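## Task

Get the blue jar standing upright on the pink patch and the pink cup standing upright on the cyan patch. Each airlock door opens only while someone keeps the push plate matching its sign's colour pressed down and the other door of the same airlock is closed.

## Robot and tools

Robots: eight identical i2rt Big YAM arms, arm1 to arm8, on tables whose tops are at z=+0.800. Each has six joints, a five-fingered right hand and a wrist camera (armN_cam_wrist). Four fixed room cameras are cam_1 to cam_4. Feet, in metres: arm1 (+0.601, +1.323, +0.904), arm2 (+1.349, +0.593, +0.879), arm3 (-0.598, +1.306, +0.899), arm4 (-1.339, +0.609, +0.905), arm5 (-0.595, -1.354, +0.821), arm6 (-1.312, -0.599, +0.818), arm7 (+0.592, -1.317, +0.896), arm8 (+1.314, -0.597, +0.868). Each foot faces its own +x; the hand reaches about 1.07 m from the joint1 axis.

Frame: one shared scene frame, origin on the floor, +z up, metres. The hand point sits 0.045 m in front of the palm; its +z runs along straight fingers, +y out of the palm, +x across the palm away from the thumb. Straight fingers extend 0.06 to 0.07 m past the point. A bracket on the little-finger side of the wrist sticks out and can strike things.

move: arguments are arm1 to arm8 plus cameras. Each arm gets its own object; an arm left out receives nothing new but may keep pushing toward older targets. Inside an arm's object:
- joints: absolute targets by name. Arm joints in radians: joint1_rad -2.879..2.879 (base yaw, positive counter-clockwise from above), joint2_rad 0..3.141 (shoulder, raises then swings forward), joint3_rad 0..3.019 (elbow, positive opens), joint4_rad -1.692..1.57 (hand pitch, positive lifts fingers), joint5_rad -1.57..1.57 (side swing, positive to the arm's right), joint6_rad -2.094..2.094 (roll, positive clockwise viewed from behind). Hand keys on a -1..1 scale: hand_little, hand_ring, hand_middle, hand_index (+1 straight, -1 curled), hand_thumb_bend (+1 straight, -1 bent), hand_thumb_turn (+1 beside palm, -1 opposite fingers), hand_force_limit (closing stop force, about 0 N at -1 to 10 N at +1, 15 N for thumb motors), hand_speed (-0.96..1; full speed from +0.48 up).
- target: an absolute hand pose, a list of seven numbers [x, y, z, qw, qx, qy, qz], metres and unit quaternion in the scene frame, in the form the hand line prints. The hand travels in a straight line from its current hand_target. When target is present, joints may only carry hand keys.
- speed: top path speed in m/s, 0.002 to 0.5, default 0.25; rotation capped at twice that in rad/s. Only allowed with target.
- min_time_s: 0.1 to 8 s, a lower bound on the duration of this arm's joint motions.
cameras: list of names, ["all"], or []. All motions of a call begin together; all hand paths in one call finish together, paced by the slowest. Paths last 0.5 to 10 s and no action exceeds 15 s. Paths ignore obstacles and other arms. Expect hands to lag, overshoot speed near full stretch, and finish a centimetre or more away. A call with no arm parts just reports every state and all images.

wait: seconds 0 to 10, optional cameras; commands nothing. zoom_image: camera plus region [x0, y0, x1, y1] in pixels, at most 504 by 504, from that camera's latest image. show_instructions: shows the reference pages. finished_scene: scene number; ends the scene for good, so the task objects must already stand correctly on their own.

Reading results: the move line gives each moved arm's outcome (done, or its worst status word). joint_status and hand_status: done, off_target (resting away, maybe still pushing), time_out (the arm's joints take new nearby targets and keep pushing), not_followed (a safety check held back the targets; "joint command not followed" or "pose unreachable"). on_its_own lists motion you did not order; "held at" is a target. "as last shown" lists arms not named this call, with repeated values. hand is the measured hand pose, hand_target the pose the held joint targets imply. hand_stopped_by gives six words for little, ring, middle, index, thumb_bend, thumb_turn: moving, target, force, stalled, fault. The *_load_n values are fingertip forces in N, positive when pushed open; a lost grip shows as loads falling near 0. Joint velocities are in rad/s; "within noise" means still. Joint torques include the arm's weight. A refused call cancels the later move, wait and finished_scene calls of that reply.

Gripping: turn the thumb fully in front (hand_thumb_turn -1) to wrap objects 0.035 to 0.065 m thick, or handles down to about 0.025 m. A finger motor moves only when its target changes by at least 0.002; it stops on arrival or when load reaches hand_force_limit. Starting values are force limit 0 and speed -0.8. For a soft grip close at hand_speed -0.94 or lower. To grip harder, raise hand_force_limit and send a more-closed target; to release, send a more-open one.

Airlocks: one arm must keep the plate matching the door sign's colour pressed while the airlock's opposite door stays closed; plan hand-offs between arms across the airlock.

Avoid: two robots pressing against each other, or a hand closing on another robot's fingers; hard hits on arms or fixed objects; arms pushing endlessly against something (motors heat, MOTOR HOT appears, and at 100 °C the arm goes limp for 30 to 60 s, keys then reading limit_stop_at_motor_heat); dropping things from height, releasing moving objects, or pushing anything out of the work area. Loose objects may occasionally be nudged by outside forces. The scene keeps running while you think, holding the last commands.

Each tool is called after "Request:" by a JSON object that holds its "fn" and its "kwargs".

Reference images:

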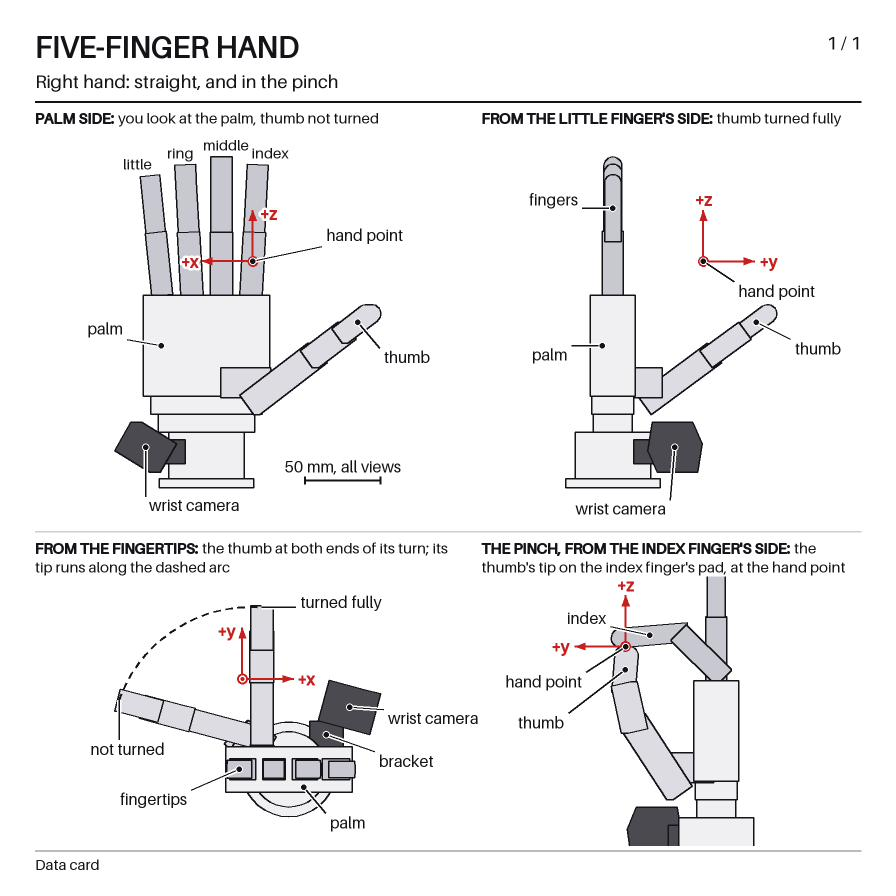

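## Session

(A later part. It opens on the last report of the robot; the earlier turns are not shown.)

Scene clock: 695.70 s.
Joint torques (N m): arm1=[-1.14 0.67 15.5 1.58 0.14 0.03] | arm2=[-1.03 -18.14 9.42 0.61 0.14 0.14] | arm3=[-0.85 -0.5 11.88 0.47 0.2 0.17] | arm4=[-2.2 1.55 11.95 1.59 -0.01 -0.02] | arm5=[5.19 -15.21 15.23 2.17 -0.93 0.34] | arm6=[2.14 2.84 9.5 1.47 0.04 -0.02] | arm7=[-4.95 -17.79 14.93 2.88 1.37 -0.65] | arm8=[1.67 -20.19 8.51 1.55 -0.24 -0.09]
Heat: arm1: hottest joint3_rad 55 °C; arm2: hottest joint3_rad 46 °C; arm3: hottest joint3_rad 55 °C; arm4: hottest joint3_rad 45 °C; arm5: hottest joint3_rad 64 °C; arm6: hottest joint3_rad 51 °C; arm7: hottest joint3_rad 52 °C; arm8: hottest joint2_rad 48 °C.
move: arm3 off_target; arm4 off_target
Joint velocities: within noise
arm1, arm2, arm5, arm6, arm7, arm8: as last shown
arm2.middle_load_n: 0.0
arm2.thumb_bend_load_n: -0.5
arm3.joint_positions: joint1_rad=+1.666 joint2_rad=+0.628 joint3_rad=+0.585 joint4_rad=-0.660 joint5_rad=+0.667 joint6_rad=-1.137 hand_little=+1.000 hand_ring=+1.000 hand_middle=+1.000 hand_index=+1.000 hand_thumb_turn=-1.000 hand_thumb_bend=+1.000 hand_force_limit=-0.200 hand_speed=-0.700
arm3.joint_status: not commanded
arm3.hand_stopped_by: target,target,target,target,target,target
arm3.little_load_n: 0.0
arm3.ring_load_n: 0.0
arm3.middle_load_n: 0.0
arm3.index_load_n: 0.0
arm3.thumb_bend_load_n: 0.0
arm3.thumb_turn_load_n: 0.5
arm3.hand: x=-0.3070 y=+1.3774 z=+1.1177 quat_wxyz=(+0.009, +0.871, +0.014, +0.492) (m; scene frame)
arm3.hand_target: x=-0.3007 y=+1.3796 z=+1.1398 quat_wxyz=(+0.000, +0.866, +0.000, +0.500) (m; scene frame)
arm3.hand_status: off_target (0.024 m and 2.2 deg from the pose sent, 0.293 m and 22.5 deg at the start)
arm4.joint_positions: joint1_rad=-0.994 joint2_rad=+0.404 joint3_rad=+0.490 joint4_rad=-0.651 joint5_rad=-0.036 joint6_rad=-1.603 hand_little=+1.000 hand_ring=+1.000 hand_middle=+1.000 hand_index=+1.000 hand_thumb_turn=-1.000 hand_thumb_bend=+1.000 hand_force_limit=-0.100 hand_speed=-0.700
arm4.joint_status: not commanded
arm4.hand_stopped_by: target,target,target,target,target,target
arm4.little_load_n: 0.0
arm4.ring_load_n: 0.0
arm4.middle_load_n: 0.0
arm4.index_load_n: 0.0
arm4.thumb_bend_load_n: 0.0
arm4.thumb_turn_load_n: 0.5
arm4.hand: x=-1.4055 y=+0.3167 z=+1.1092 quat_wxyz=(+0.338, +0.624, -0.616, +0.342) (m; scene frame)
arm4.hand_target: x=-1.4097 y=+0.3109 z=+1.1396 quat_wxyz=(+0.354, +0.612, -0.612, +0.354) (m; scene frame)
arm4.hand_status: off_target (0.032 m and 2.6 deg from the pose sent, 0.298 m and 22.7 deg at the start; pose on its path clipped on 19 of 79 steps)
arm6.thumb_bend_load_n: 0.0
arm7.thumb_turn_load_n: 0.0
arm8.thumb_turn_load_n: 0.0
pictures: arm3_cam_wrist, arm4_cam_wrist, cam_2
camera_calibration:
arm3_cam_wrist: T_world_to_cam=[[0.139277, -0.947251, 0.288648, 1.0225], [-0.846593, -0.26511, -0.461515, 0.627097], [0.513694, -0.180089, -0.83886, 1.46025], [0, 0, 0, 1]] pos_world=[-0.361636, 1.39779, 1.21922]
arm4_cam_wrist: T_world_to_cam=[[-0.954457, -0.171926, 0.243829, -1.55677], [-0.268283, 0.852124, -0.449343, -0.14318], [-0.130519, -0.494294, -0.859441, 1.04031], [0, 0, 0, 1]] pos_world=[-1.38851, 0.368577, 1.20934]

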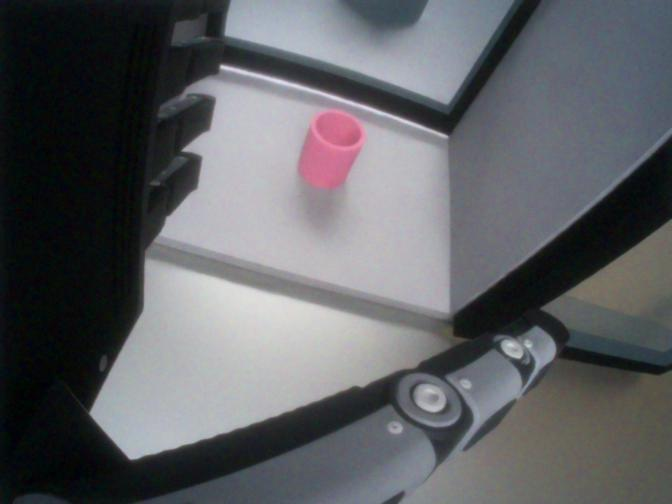

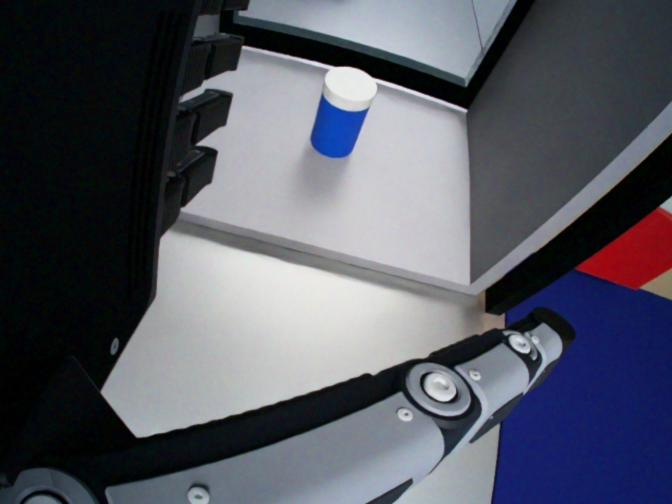

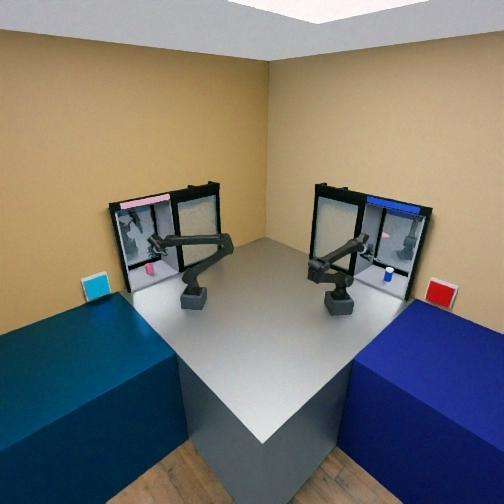

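Request:
{"fn": "move", "kwargs": {"arm7": {"target": [0.19, -1.845, 0.885, -0.1228, 0.6964, 0.6964, -0.1228], "speed": 0.1}, "arm5": {"target": [-0.19, -1.78, 0.885, -0.1228, 0.6964, -0.6964, 0.1228], "speed": 0.1}, "arm8": {"target": [1.80, -0.115, 0.885, -0.1736, 0.9848, 0, 0], "speed": 0.1}, "arm2": {"target": [1.845, 0.12, 0.885, 0, 0, 0.9848, -0.1736], "speed": 0.1}, "arm6": {"target": [-1.385, -0.29, 1.12, -0.3536, 0.6124, 0.6124, 0.3536], "speed": 0.2}}}

Request:
{"fn": "move", "kwargs": {"arm8": {"target": [1.80, -0.09, 0.885, -0.1736, 0.9848, 0, 0], "speed": 0.05}, "arm2": {"target": [1.845, 0.088, 0.885, 0, 0, 0.9848, -0.1736], "speed": 0.05}}}

Request:
{"fn": "wait", "kwargs": {"seconds": 1.5, "cameras": ["arm1_cam_wrist", "arm6_cam_wrist", "cam_1", "cam_3"]}}

Scene clock: 713.20 s.
Joint torques (N m): arm1=[-1.2 -0.67 15.54 1.96 0.16 -0.05] | arm2=[-2.02 -19.02 10.81 1.06 0.48 -0.17] | arm3=[-0.85 -0.38 11.96 0.44 0.19 0.16] | arm4=[-2.32 1.49 11.9 1.63 -0.01 -0.01] | arm5=[1.38 -18.08 6.97 1.63 -0.32 -0.22] | arm6=[1.96 0.21 9.32 1.88 0.5 -0.15] | arm7=[1.9 -19.02 7.99 1.57 0.37 0.06] | arm8=[4.84 -17.67 15.73 1.72 -0.44 0.36]
Heat: arm1: hottest joint3_rad 55 °C; arm2: hottest joint3_rad 46 °C; arm3: hottest joint3_rad 60 °C; arm4: hottest joint3_rad 45 °C; arm5: hottest joint3_rad 64 °C; arm6: hottest joint3_rad 51 °C; arm7: hottest joint3_rad 51 °C; arm8: hottest joint2_rad 47 °C.
move: arm2 off_target; arm5 off_target; arm6 done; arm7 done; arm8 off_target
Joint velocities: within noise
arm1, arm3, arm4: as last shown
arm1.thumb_turn_load_n: 0.0
arm2.joint_positions: joint1_rad=+1.602 joint2_rad=+2.094 joint3_rad=+1.694 joint4_rad=-0.959 joint5_rad=+0.234 joint6_rad=+0.775 hand_little=-1.000 hand_ring=-1.000 hand_middle=-1.000 hand_index=-1.000 hand_thumb_turn=+1.000 hand_thumb_bend=+1.000 hand_force_limit=+0.000 hand_speed=+0.000
arm2.joint_status: not commanded
arm2.hand_stopped_by: target,target,target,target,target,target
arm2.little_load_n: 0.0
arm2.ring_load_n: 0.0
arm2.middle_load_n: 0.0
arm2.index_load_n: 0.0
arm2.thumb_bend_load_n: 0.0
arm2.thumb_turn_load_n: 0.0
arm2.hand: x=+1.8370 y=+0.1500 z=+0.8742 quat_wxyz=(+0.011, +0.004, -0.988, +0.156) (m; scene frame)
arm2.hand_target: x=+1.8434 y=+0.1210 z=+0.8857 quat_wxyz=(+0.000, +0.000, -0.985, +0.174) (m; scene frame)
arm2.hand_status: off_target (0.033 m and 2.5 deg from the pose sent, 0.099 m and 1.9 deg at the start)
arm3.joint_positions: joint1_rad=+1.666 joint2_rad=+0.628 joint3_rad=+0.585 joint4_rad=-0.660 joint5_rad=+0.667 joint6_rad=-1.136 hand_little=+1.000 hand_ring=+1.000 hand_middle=+1.000 hand_index=+1.000 hand_thumb_turn=-1.000 hand_thumb_bend=+1.000 hand_force_limit=-0.200 hand_speed=-0.700
arm3.thumb_turn_load_n: 0.0
arm3.hand: x=-0.3070 y=+1.3774 z=+1.1176 quat_wxyz=(+0.009, +0.871, +0.014, +0.492) (m; scene frame)
arm4.thumb_turn_load_n: 0.0
arm4.hand: x=-1.4055 y=+0.3167 z=+1.1091 quat_wxyz=(+0.338, +0.624, -0.616, +0.342) (m; scene frame)
arm4.hand_target: x=-1.4097 y=+0.3110 z=+1.1395 quat_wxyz=(+0.354, +0.612, -0.612, +0.354) (m; scene frame)
arm5.joint_positions: joint1_rad=-1.634 joint2_rad=+1.973 joint3_rad=+1.639 joint4_rad=-1.036 joint5_rad=-0.247 joint6_rad=-0.817 hand_little=-1.000 hand_ring=-1.000 hand_middle=-1.000 hand_index=-1.000 hand_thumb_turn=+1.000 hand_thumb_bend=+1.000 hand_force_limit=+0.000 hand_speed=+0.000
arm5.joint_status: not commanded
arm5.hand_stopped_by: target,target,target,target,target,target
arm5.little_load_n: 0.0
arm5.ring_load_n: 0.0
arm5.middle_load_n: 0.0
arm5.index_load_n: 0.0
arm5.thumb_bend_load_n: 0.0
arm5.thumb_turn_load_n: 0.0
arm5.hand: x=-0.1915 y=-1.7777 z=+0.8748 quat_wxyz=(-0.123, +0.694, -0.701, +0.107) (m; scene frame)
arm5.hand_target: x=-0.1900 y=-1.7800 z=+0.8850 quat_wxyz=(-0.123, +0.696, -0.696, +0.123) (m; scene frame)
arm5.hand_status: off_target (0.011 m and 1.9 deg from the pose sent, 0.044 m and 6.2 deg at the start)
arm6.joint_positions: joint1_rad=+1.608 joint2_rad=+0.678 joint3_rad=+0.818 joint4_rad=-0.794 joint5_rad=+0.591 joint6_rad=-1.152 hand_little=+1.000 hand_ring=+1.000 hand_middle=+1.000 hand_index=+1.000 hand_thumb_turn=-1.000 hand_thumb_bend=+1.000 hand_force_limit=+0.000 hand_speed=+0.000
arm6.joint_status: not commanded
arm6.hand_stopped_by: target,target,target,target,target,target
arm6.little_load_n: 0.0
arm6.ring_load_n: 0.0
arm6.middle_load_n: 0.0
arm6.index_load_n: 0.0
arm6.thumb_bend_load_n: 0.0
arm6.thumb_turn_load_n: 0.5
arm6.hand: x=-1.3839 y=-0.2922 z=+1.1259 quat_wxyz=(-0.359, +0.617, +0.606, +0.351) (m; scene frame)
arm6.hand_target: x=-1.3849 y=-0.2901 z=+1.1200 quat_wxyz=(-0.354, +0.612, +0.612, +0.354) (m; scene frame)
arm6.hand_status: done (0.006 m and 1.2 deg from the pose sent, 0.194 m and 22.7 deg at the start)
arm7.joint_positions: joint1_rad=+1.800 joint2_rad=+2.115 joint3_rad=+1.668 joint4_rad=-0.931 joint5_rad=+0.262 joint6_rad=+0.862 hand_little=-1.000 hand_ring=-1.000 hand_middle=-1.000 hand_index=-1.000 hand_thumb_turn=+1.000 hand_thumb_bend=+1.000 hand_force_limit=+0.000 hand_speed=+0.000
arm7.joint_status: not commanded
arm7.hand_stopped_by: target,target,target,target,target,target
arm7.little_load_n: 0.0
arm7.ring_load_n: 0.0
arm7.middle_load_n: 0.0
arm7.index_load_n: 0.0
arm7.thumb_bend_load_n: 0.0
arm7.thumb_turn_load_n: 0.0
arm7.hand: x=+0.1895 y=-1.8378 z=+0.8780 quat_wxyz=(-0.124, +0.695, +0.699, -0.111) (m; scene frame)
arm7.hand_target: x=+0.1901 y=-1.8450 z=+0.8851 quat_wxyz=(-0.123, +0.696, +0.696, -0.123) (m; scene frame)
arm7.hand_status: done (0.010 m and 1.4 deg from the pose sent, 0.032 m and 5.4 deg at the start)
arm8.joint_positions: joint1_rad=-1.753 joint2_rad=+2.229 joint3_rad=+1.914 joint4_rad=-1.097 joint5_rad=-0.245 joint6_rad=-0.829 hand_little=-1.000 hand_ring=-1.000 hand_middle=-1.000 hand_index=-1.000 hand_thumb_turn=+1.000 hand_thumb_bend=+1.000 hand_force_limit=+0.000 hand_speed=+0.000
arm8.joint_status: not commanded
arm8.hand_stopped_by: target,target,target,target,target,target
arm8.little_load_n: 0.5
arm8.ring_load_n: 0.5
arm8.middle_load_n: 0.0
arm8.index_load_n: 0.0
arm8.thumb_bend_load_n: 0.0
arm8.thumb_turn_load_n: 0.0
arm8.hand: x=+1.7918 y=-0.1559 z=+0.8676 quat_wxyz=(-0.147, +0.989, -0.006, -0.021) (m; scene frame)
arm8.hand_target: x=+1.7974 y=-0.1169 z=+0.8863 quat_wxyz=(-0.175, +0.985, +0.000, +0.000) (m; scene frame)
arm8.hand_status: off_target (0.045 m and 4.0 deg from the pose sent, 0.080 m and 2.3 deg at the start)
pictures: none

Scene clock: 714.50 s.
Joint torques (N m): arm1=[-1.9 0.44 15.36 1.77 0.16 0] | arm2=[-4.07 -20.19 12.26 2.26 1.12 -0.51] | arm3=[-0.97 -0.5 11.89 0.46 0.19 0.17] | arm4=[-2.32 1.61 11.93 1.61 -0.01 -0.01] | arm5=[1.14 -17.67 7.09 1.68 -0.31 -0.23] | arm6=[1.9 0.38 9.44 1.85 0.44 -0.21] | arm7=[1.79 -19.14 8.01 1.58 0.39 0.06] | arm8=[6.95 -17.79 17.39 2.77 -0.85 0.56]
Heat: arm1: hottest joint3_rad 55 °C; arm2: hottest joint3_rad 46 °C; arm3: hottest joint3_rad 61 °C; arm4: hottest joint3_rad 45 °C; arm5: hottest joint3_rad 64 °C; arm6: hottest joint3_rad 51 °C; arm7: hottest joint3_rad 51 °C; arm8: hottest joint2_rad 47 °C.
move: arm2 off_target; arm8 off_target
Joint velocities: within noise
arm1, arm3, arm4, arm5, arm6, arm7: as last shown
arm1.middle_load_n: -0.5
arm1.thumb_turn_load_n: 0.5
arm2.joint_positions: joint1_rad=+1.599 joint2_rad=+2.140 joint3_rad=+1.760 joint4_rad=-1.019 joint5_rad=+0.215 joint6_rad=+0.770 hand_little=-1.000 hand_ring=-1.000 hand_middle=-1.000 hand_index=-1.000 hand_thumb_turn=+1.000 hand_thumb_bend=+1.000 hand_force_limit=+0.000 hand_speed=+0.000
arm2.joint_status: not commanded
arm2.hand_stopped_by: target,target,target,target,target,target
arm2.little_load_n: 0.0
arm2.ring_load_n: 0.0
arm2.middle_load_n: 0.0
arm2.index_load_n: 0.0
arm2.thumb_bend_load_n: 0.0
arm2.thumb_turn_load_n: 0.0
arm2.hand: x=+1.8420 y=+0.1479 z=+0.8689 quat_wxyz=(+0.019, +0.009, -0.991, +0.136) (m; scene frame)
arm2.hand_target: x=+1.8405 y=+0.0911 z=+0.8872 quat_wxyz=(+0.001, -0.001, -0.984, +0.175) (m; scene frame)
arm2.hand_status: off_target (0.062 m and 5.0 deg from the pose sent, 0.063 m and 2.5 deg at the start)
arm4.middle_load_n: -0.5
arm5.ring_load_n: 0.5
arm6.joint_positions: joint1_rad=+1.608 joint2_rad=+0.678 joint3_rad=+0.818 joint4_rad=-0.794 joint5_rad=+0.591 joint6_rad=-1.153 hand_little=+1.000 hand_ring=+1.000 hand_middle=+1.000 hand_index=+1.000 hand_thumb_turn=-1.000 hand_thumb_bend=+1.000 hand_force_limit=+0.000 hand_speed=+0.000
arm6.thumb_turn_load_n: 0.0
arm6.hand_target: x=-1.3849 y=-0.2901 z=+1.1200 quat_wxyz=(-0.353, +0.612, +0.612, +0.354) (m; scene frame)
arm7.middle_load_n: 0.5
arm8.joint_positions: joint1_rad=-1.752 joint2_rad=+2.265 joint3_rad=+1.970 joint4_rad=-1.150 joint5_rad=-0.231 joint6_rad=-0.824 hand_little=-1.000 hand_ring=-1.000 hand_middle=-1.000 hand_index=-1.000 hand_thumb_turn=+1.000 hand_thumb_bend=+1.000 hand_force_limit=+0.000 hand_speed=+0.000
arm8.joint_status: not commanded
arm8.hand_stopped_by: target,target,target,target,target,target
arm8.little_load_n: 0.0
arm8.ring_load_n: 0.0
arm8.middle_load_n: 0.0
arm8.index_load_n: 0.0
arm8.thumb_bend_load_n: 0.0
arm8.thumb_turn_load_n: 0.0
arm8.hand: x=+1.7950 y=-0.1559 z=+0.8653 quat_wxyz=(-0.131, +0.991, -0.011, -0.029) (m; scene frame)
arm8.hand_target: x=+1.7944 y=-0.0943 z=+0.8881 quat_wxyz=(-0.176, +0.984, +0.001, -0.001) (m; scene frame)
arm8.hand_status: off_target (0.069 m and 6.1 deg from the pose sent, 0.069 m and 4.0 deg at the start)
pictures: none

Scene clock: 716.00 s.
Joint torques (N m): arm1=[-1.79 0.85 15.45 1.69 0.11 0.04] | arm2=[-4.66 -19.9 12.23 2.18 1.08 -0.44] | arm3=[-1.2 -0.38 11.82 0.49 0.19 0.15] | arm4=[-2.32 1.44 11.92 1.61 -0.01 -0.01] | arm5=[0.97 -17.32 7.05 1.69 -0.34 -0.23] | arm6=[1.32 0.62 9.46 1.78 0.51 -0.21] | arm7=[1.67 -19.14 7.91 1.52 0.36 0.06] | arm8=[7.06 -17.67 17.29 2.63 -0.84 0.56]
Heat: arm1: hottest joint3_rad 55 °C; arm2: hottest joint3_rad 47 °C; arm3: hottest joint3_rad 61 °C; arm4: hottest joint3_rad 45 °C; arm5: hottest joint3_rad 64 °C; arm6: hottest joint3_rad 51 °C; arm7: hottest joint3_rad 51 °C; arm8: hottest joint2_rad 47 °C.
Joint velocities: within noise
arm1.joint_positions: joint1_rad=-0.571 joint2_rad=+0.553 joint3_rad=+0.596 joint4_rad=-0.638 joint5_rad=+0.285 joint6_rad=-1.417 hand_little=+1.000 hand_ring=+1.000 hand_middle=+1.000 hand_index=+1.000 hand_thumb_turn=-1.000 hand_thumb_bend=+1.000 hand_force_limit=-0.100 hand_speed=-0.700
arm1.joint_status: not commanded
arm1.hand_stopped_by: target,target,target,target,target,target
arm1.little_load_n: 0.0
arm1.ring_load_n: 0.0
arm1.middle_load_n: 0.0
arm1.index_load_n: 0.0
arm1.thumb_bend_load_n: 0.0
arm1.thumb_turn_load_n: 0.5
arm1.hand: x=+0.2869 y=+1.3394 z=+1.1395 quat_wxyz=(+0.483, -0.004, -0.876, -0.015) (m; scene frame)
arm1.hand_target: x=+0.2810 y=+1.3402 z=+1.1695 quat_wxyz=(+0.500, -0.015, -0.866, -0.009) (m; scene frame)
arm1.hand_status: not commanded
arm2.joint_positions: joint1_rad=+1.599 joint2_rad=+2.140 joint3_rad=+1.760 joint4_rad=-1.019 joint5_rad=+0.215 joint6_rad=+0.770 hand_little=-1.000 hand_ring=-1.000 hand_middle=-1.000 hand_index=-1.000 hand_thumb_turn=+1.000 hand_thumb_bend=+1.000 hand_force_limit=+0.000 hand_speed=+0.000
arm2.joint_status: not commanded
arm2.hand_stopped_by: target,target,target,target,target,target
arm2.little_load_n: 0.0
arm2.ring_load_n: 0.0
arm2.middle_load_n: 0.0
arm2.index_load_n: 0.0
arm2.thumb_bend_load_n: 0.0
arm2.thumb_turn_load_n: 0.0
arm2.hand: x=+1.8420 y=+0.1479 z=+0.8689 quat_wxyz=(+0.019, +0.009, -0.991, +0.136) (m; scene frame)
arm2.hand_target: x=+1.8405 y=+0.0911 z=+0.8872 quat_wxyz=(+0.001, -0.001, -0.984, +0.175) (m; scene frame)
arm2.hand_status: off_target (0.062 m and 5.0 deg from the pose sent, 0.063 m and 2.5 deg at the start)
arm3.joint_positions: joint1_rad=+1.666 joint2_rad=+0.628 joint3_rad=+0.585 joint4_rad=-0.660 joint5_rad=+0.667 joint6_rad=-1.136 hand_little=+1.000 hand_ring=+1.000 hand_middle=+1.000 hand_index=+1.000 hand_thumb_turn=-1.000 hand_thumb_bend=+1.000 hand_force_limit=-0.200 hand_speed=-0.700
arm3.joint_status: not commanded
arm3.hand_stopped_by: target,target,target,target,target,target
arm3.little_load_n: -0.5
arm3.ring_load_n: 0.0
arm3.middle_load_n: 0.0
arm3.index_load_n: 0.0
arm3.thumb_bend_load_n: 0.0
arm3.thumb_turn_load_n: 0.0
arm3.hand: x=-0.3070 y=+1.3774 z=+1.1176 quat_wxyz=(+0.009, +0.871, +0.014, +0.492) (m; scene frame)
arm3.hand_target: x=-0.3007 y=+1.3796 z=+1.1398 quat_wxyz=(+0.000, +0.866, +0.000, +0.500) (m; scene frame)
arm3.hand_status: not commanded
arm4.joint_positions: joint1_rad=-0.994 joint2_rad=+0.404 joint3_rad=+0.490 joint4_rad=-0.651 joint5_rad=-0.036 joint6_rad=-1.603 hand_little=+1.000 hand_ring=+1.000 hand_middle=+1.000 hand_index=+1.000 hand_thumb_turn=-1.000 hand_thumb_bend=+1.000 hand_force_limit=-0.100 hand_speed=-0.700
arm4.joint_status: not commanded
arm4.hand_stopped_by: target,target,target,target,target,target
arm4.little_load_n: 0.0
arm4.ring_load_n: 0.0
arm4.middle_load_n: 0.0
arm4.index_load_n: 0.0
arm4.thumb_bend_load_n: 0.0
arm4.thumb_turn_load_n: 0.0
arm4.hand: x=-1.4055 y=+0.3167 z=+1.1091 quat_wxyz=(+0.338, +0.624, -0.616, +0.342) (m; scene frame)
arm4.hand_target: x=-1.4097 y=+0.3110 z=+1.1395 quat_wxyz=(+0.354, +0.612, -0.612, +0.354) (m; scene frame)
arm4.hand_status: not commanded
arm5.joint_positions: joint1_rad=-1.634 joint2_rad=+1.973 joint3_rad=+1.639 joint4_rad=-1.036 joint5_rad=-0.247 joint6_rad=-0.817 hand_little=-1.000 hand_ring=-1.000 hand_middle=-1.000 hand_index=-1.000 hand_thumb_turn=+1.000 hand_thumb_bend=+1.000 hand_force_limit=+0.000 hand_speed=+0.000
arm5.joint_status: not commanded
arm5.hand_stopped_by: target,target,target,target,target,target
arm5.little_load_n: 0.0
arm5.ring_load_n: 0.5
arm5.middle_load_n: 0.0
arm5.index_load_n: 0.0
arm5.thumb_bend_load_n: 0.0
arm5.thumb_turn_load_n: 0.0
arm5.hand: x=-0.1915 y=-1.7777 z=+0.8748 quat_wxyz=(-0.123, +0.694, -0.701, +0.107) (m; scene frame)
arm5.hand_target: x=-0.1900 y=-1.7800 z=+0.8850 quat_wxyz=(-0.123, +0.696, -0.696, +0.123) (m; scene frame)
arm5.hand_status: not commanded
arm6.joint_positions: joint1_rad=+1.608 joint2_rad=+0.678 joint3_rad=+0.818 joint4_rad=-0.794 joint5_rad=+0.591 joint6_rad=-1.153 hand_little=+1.000 hand_ring=+1.000 hand_middle=+1.000 hand_index=+1.000 hand_thumb_turn=-1.000 hand_thumb_bend=+1.000 hand_force_limit=+0.000 hand_speed=+0.000
arm6.joint_status: not commanded
arm6.hand_stopped_by: target,target,target,target,target,target
arm6.little_load_n: 0.0
arm6.ring_load_n: 0.0
arm6.middle_load_n: 0.0
arm6.index_load_n: 0.0
arm6.thumb_bend_load_n: 0.0
arm6.thumb_turn_load_n: 0.0
arm6.hand: x=-1.3839 y=-0.2922 z=+1.1259 quat_wxyz=(-0.359, +0.617, +0.606, +0.351) (m; scene frame)
arm6.hand_target: x=-1.3849 y=-0.2901 z=+1.1200 quat_wxyz=(-0.353, +0.612, +0.612, +0.354) (m; scene frame)
arm6.hand_status: not commanded
arm7.joint_positions: joint1_rad=+1.800 joint2_rad=+2.115 joint3_rad=+1.668 joint4_rad=-0.931 joint5_rad=+0.262 joint6_rad=+0.862 hand_little=-1.000 hand_ring=-1.000 hand_middle=-1.000 hand_index=-1.000 hand_thumb_turn=+1.000 hand_thumb_bend=+1.000 hand_force_limit=+0.000 hand_speed=+0.000
arm7.joint_status: not commanded
arm7.hand_stopped_by: target,target,target,target,target,target
arm7.little_load_n: 0.0
arm7.ring_load_n: 0.0
arm7.middle_load_n: 0.5
arm7.index_load_n: 0.0
arm7.thumb_bend_load_n: 0.0
arm7.thumb_turn_load_n: 0.0
arm7.hand: x=+0.1895 y=-1.8378 z=+0.8780 quat_wxyz=(-0.124, +0.695, +0.699, -0.111) (m; scene frame)
arm7.hand_target: x=+0.1901 y=-1.8450 z=+0.8851 quat_wxyz=(-0.123, +0.696, +0.696, -0.123) (m; scene frame)
arm7.hand_status: not commanded
arm8.joint_positions: joint1_rad=-1.752 joint2_rad=+2.265 joint3_rad=+1.970 joint4_rad=-1.150 joint5_rad=-0.231 joint6_rad=-0.824 hand_little=-1.000 hand_ring=-1.000 hand_middle=-1.000 hand_index=-1.000 hand_thumb_turn=+1.000 hand_thumb_bend=+1.000 hand_force_limit=+0.000 hand_speed=+0.000
arm8.joint_status: not commanded
arm8.hand_stopped_by: target,target,target,target,target,target
arm8.little_load_n: 0.0
arm8.ring_load_n: 0.0
arm8.middle_load_n: 0.0
arm8.index_load_n: 0.0
arm8.thumb_bend_load_n: 0.0
arm8.thumb_turn_load_n: 0.0
arm8.hand: x=+1.7949 y=-0.1559 z=+0.8653 quat_wxyz=(-0.131, +0.991, -0.011, -0.029) (m; scene frame)
arm8.hand_target: x=+1.7943 y=-0.0943 z=+0.8881 quat_wxyz=(-0.176, +0.984, +0.001, -0.002) (m; scene frame)
arm8.hand_status: off_target (0.069 m and 6.1 deg from the pose sent, 0.069 m and 4.0 deg at the start)
wait: 1.50 s; at rest by 0.27 s
pictures: arm1_cam_wrist, arm6_cam_wrist, cam_1, cam_3
camera_calibration:
arm1_cam_wrist: T_world_to_cam=[[-0.139406, 0.956301, 0.257012, -1.5316], [0.896448, 0.232132, -0.377485, -0.141808], [-0.42065, 0.177774, -0.889635, 1.00915], [0, 0, 0, 1]] pos_world=[0.338109, 1.31819, 1.23788]
arm6_cam_wrist: T_world_to_cam=[[0.969765, 0.128891, 0.207229, 1.14576], [0.214061, -0.857037, -0.468685, 0.569761], [0.117193, 0.498874, -0.858715, 1.38784], [0, 0, 0, 1]] pos_world=[-1.39572, -0.351727, 1.22136]

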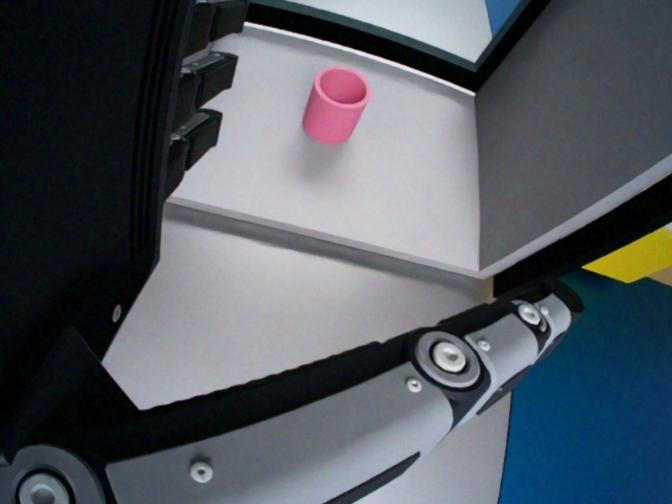

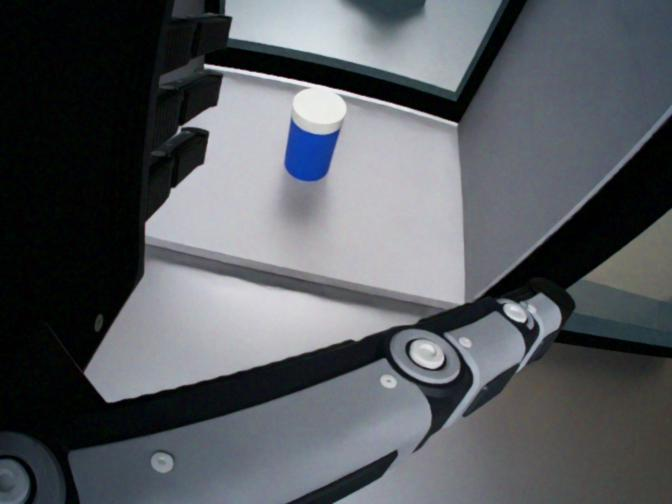

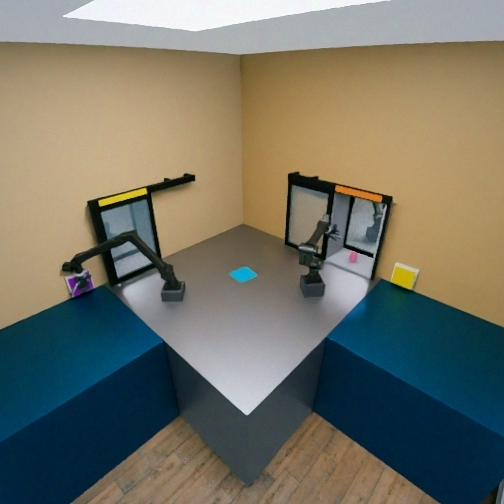

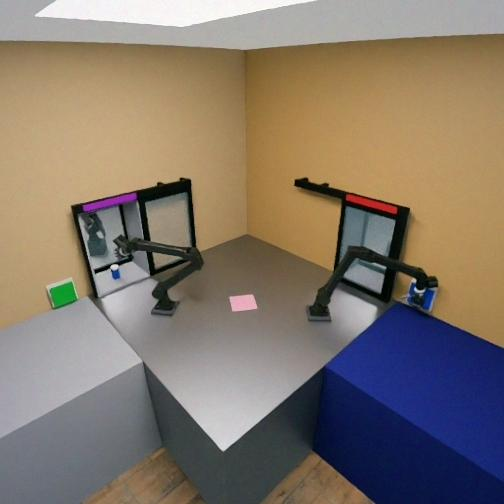

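Request:
{"fn": "move", "kwargs": {"arm1": {"target": [0.13, 1.372, 0.93, -0.7071, 0, 0.7071, 0], "speed": 0.2}, "arm6": {"target": [-1.383, -0.14, 0.925, -0.5, 0.5, 0.5, 0.5], "speed": 0.2}, "cameras": ["arm1_cam_wrist", "arm6_cam_wrist"]}}

Scene clock: 745.73 s.
Joint torques (N m): arm1=[-0.56 -7.06 2.41 3.74 0.2 -0.21] | arm2=[-4.66 -19.49 12.41 2.11 1.1 -0.46] | arm3=[-1.03 -0.44 11.89 0.47 0.18 0.17] | arm4=[-2.32 1.49 11.92 1.61 -0.01 -0.02] | arm5=[0.79 -18.61 6.91 1.63 -0.3 -0.2] | arm6=[0.62 -4.54 4.48 2.15 -0.08 -0.21] | arm7=[1.85 -19.31 7.97 1.47 0.38 0.06] | arm8=[7 -17.73 17.29 2.65 -0.85 0.56]
Heat: arm1: hottest joint3_rad 55 °C; arm2: hottest joint3_rad 53 °C; arm3: hottest joint3_rad 65 °C; arm4: hottest joint3_rad 47 °C; arm5: hottest joint3_rad 59 °C; arm6: hottest joint3_rad 50 °C; arm7: hottest joint3_rad 47 °C; arm8: hottest joint2_rad 45 °C.
move: arm1 off_target; arm6 done
Joint velocities: within noise
arm1.joint_positions: joint1_rad=-0.819 joint2_rad=+1.958 joint3_rad=+0.320 joint4_rad=+1.555 joint5_rad=+0.049 joint6_rad=-1.559 hand_little=+1.000 hand_ring=+1.000 hand_middle=+1.000 hand_index=+1.000 hand_thumb_turn=-1.000 hand_thumb_bend=+1.000 hand_force_limit=-0.100 hand_speed=-0.700
arm1.joint_status: not commanded
arm1.hand_stopped_by: target,target,target,target,target,target
arm1.little_load_n: 0.0
arm1.ring_load_n: 0.0
arm1.middle_load_n: 0.0
arm1.index_load_n: 0.5
arm1.thumb_bend_load_n: -0.5
arm1.thumb_turn_load_n: 0.5
arm1.hand: x=+0.1345 y=+1.3680 z=+0.9281 quat_wxyz=(+0.680, -0.003, -0.733, +0.006) (m; scene frame)
arm1.hand_target: x=+0.1299 y=+1.3720 z=+0.9305 quat_wxyz=(+0.687, -0.004, -0.727, +0.001) (m; scene frame)
arm1.hand_status: off_target (0.006 m and 4.4 deg from the pose sent, 0.264 m and 32.3 deg at the start; a joint's target at an end of its range on 28 of 80 steps)
arm2, arm3, arm4, arm5, arm7, arm8: as last shown
arm3.little_load_n: 0.0
arm3.thumb_bend_load_n: -0.5
arm5.ring_load_n: 0.0
arm5.thumb_turn_load_n: -0.5
arm6.joint_positions: joint1_rad=+1.379 joint2_rad=+1.624 joint3_rad=+0.354 joint4_rad=+1.269 joint5_rad=+0.465 joint6_rad=-1.555 hand_little=+1.000 hand_ring=+1.000 hand_middle=+1.000 hand_index=+1.000 hand_thumb_turn=-1.000 hand_thumb_bend=+1.000 hand_force_limit=+0.000 hand_speed=+0.000
arm6.joint_status: not commanded
arm6.hand_stopped_by: target,target,target,target,target,target
arm6.little_load_n: 0.0
arm6.ring_load_n: 0.0
arm6.middle_load_n: 0.0
arm6.index_load_n: 0.0
arm6.thumb_bend_load_n: 0.0
arm6.thumb_turn_load_n: 0.0
arm6.hand: x=-1.3885 y=-0.1404 z=+0.9315 quat_wxyz=(-0.509, +0.500, +0.495, +0.495) (m; scene frame)
arm6.hand_target: x=-1.3831 y=-0.1401 z=+0.9251 quat_wxyz=(-0.500, +0.500, +0.500, +0.500) (m; scene frame)
arm6.hand_status: done (0.009 m and 1.3 deg from the pose sent, 0.252 m and 29.7 deg at the start)
arm7.middle_load_n: 0.0
pictures: arm1_cam_wrist, arm6_cam_wrist
camera_calibration:
arm1_cam_wrist: T_world_to_cam=[[-0.0348082, 0.962509, 0.269005, -1.55961], [0.607654, 0.234081, -0.758922, 0.298476], [-0.793439, 0.137045, -0.59302, 0.58243], [0, 0, 0, 1]] pos_world=[0.226466, 1.35145, 0.991457]
arm6_cam_wrist: T_world_to_cam=[[0.969864, 0.0128139, 0.24331, 1.12112], [0.216524, -0.503223, -0.836591, 1.00542], [0.111719, 0.864062, -0.490832, 0.8467], [0, 0, 0, 1]] pos_world=[-1.39963, -0.240019, 0.983929]

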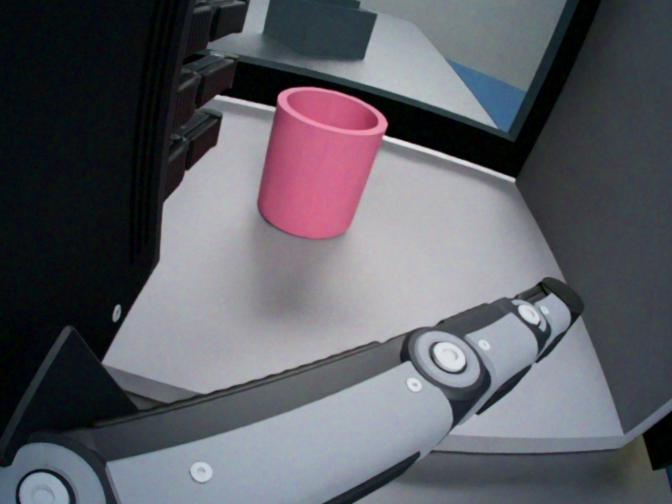

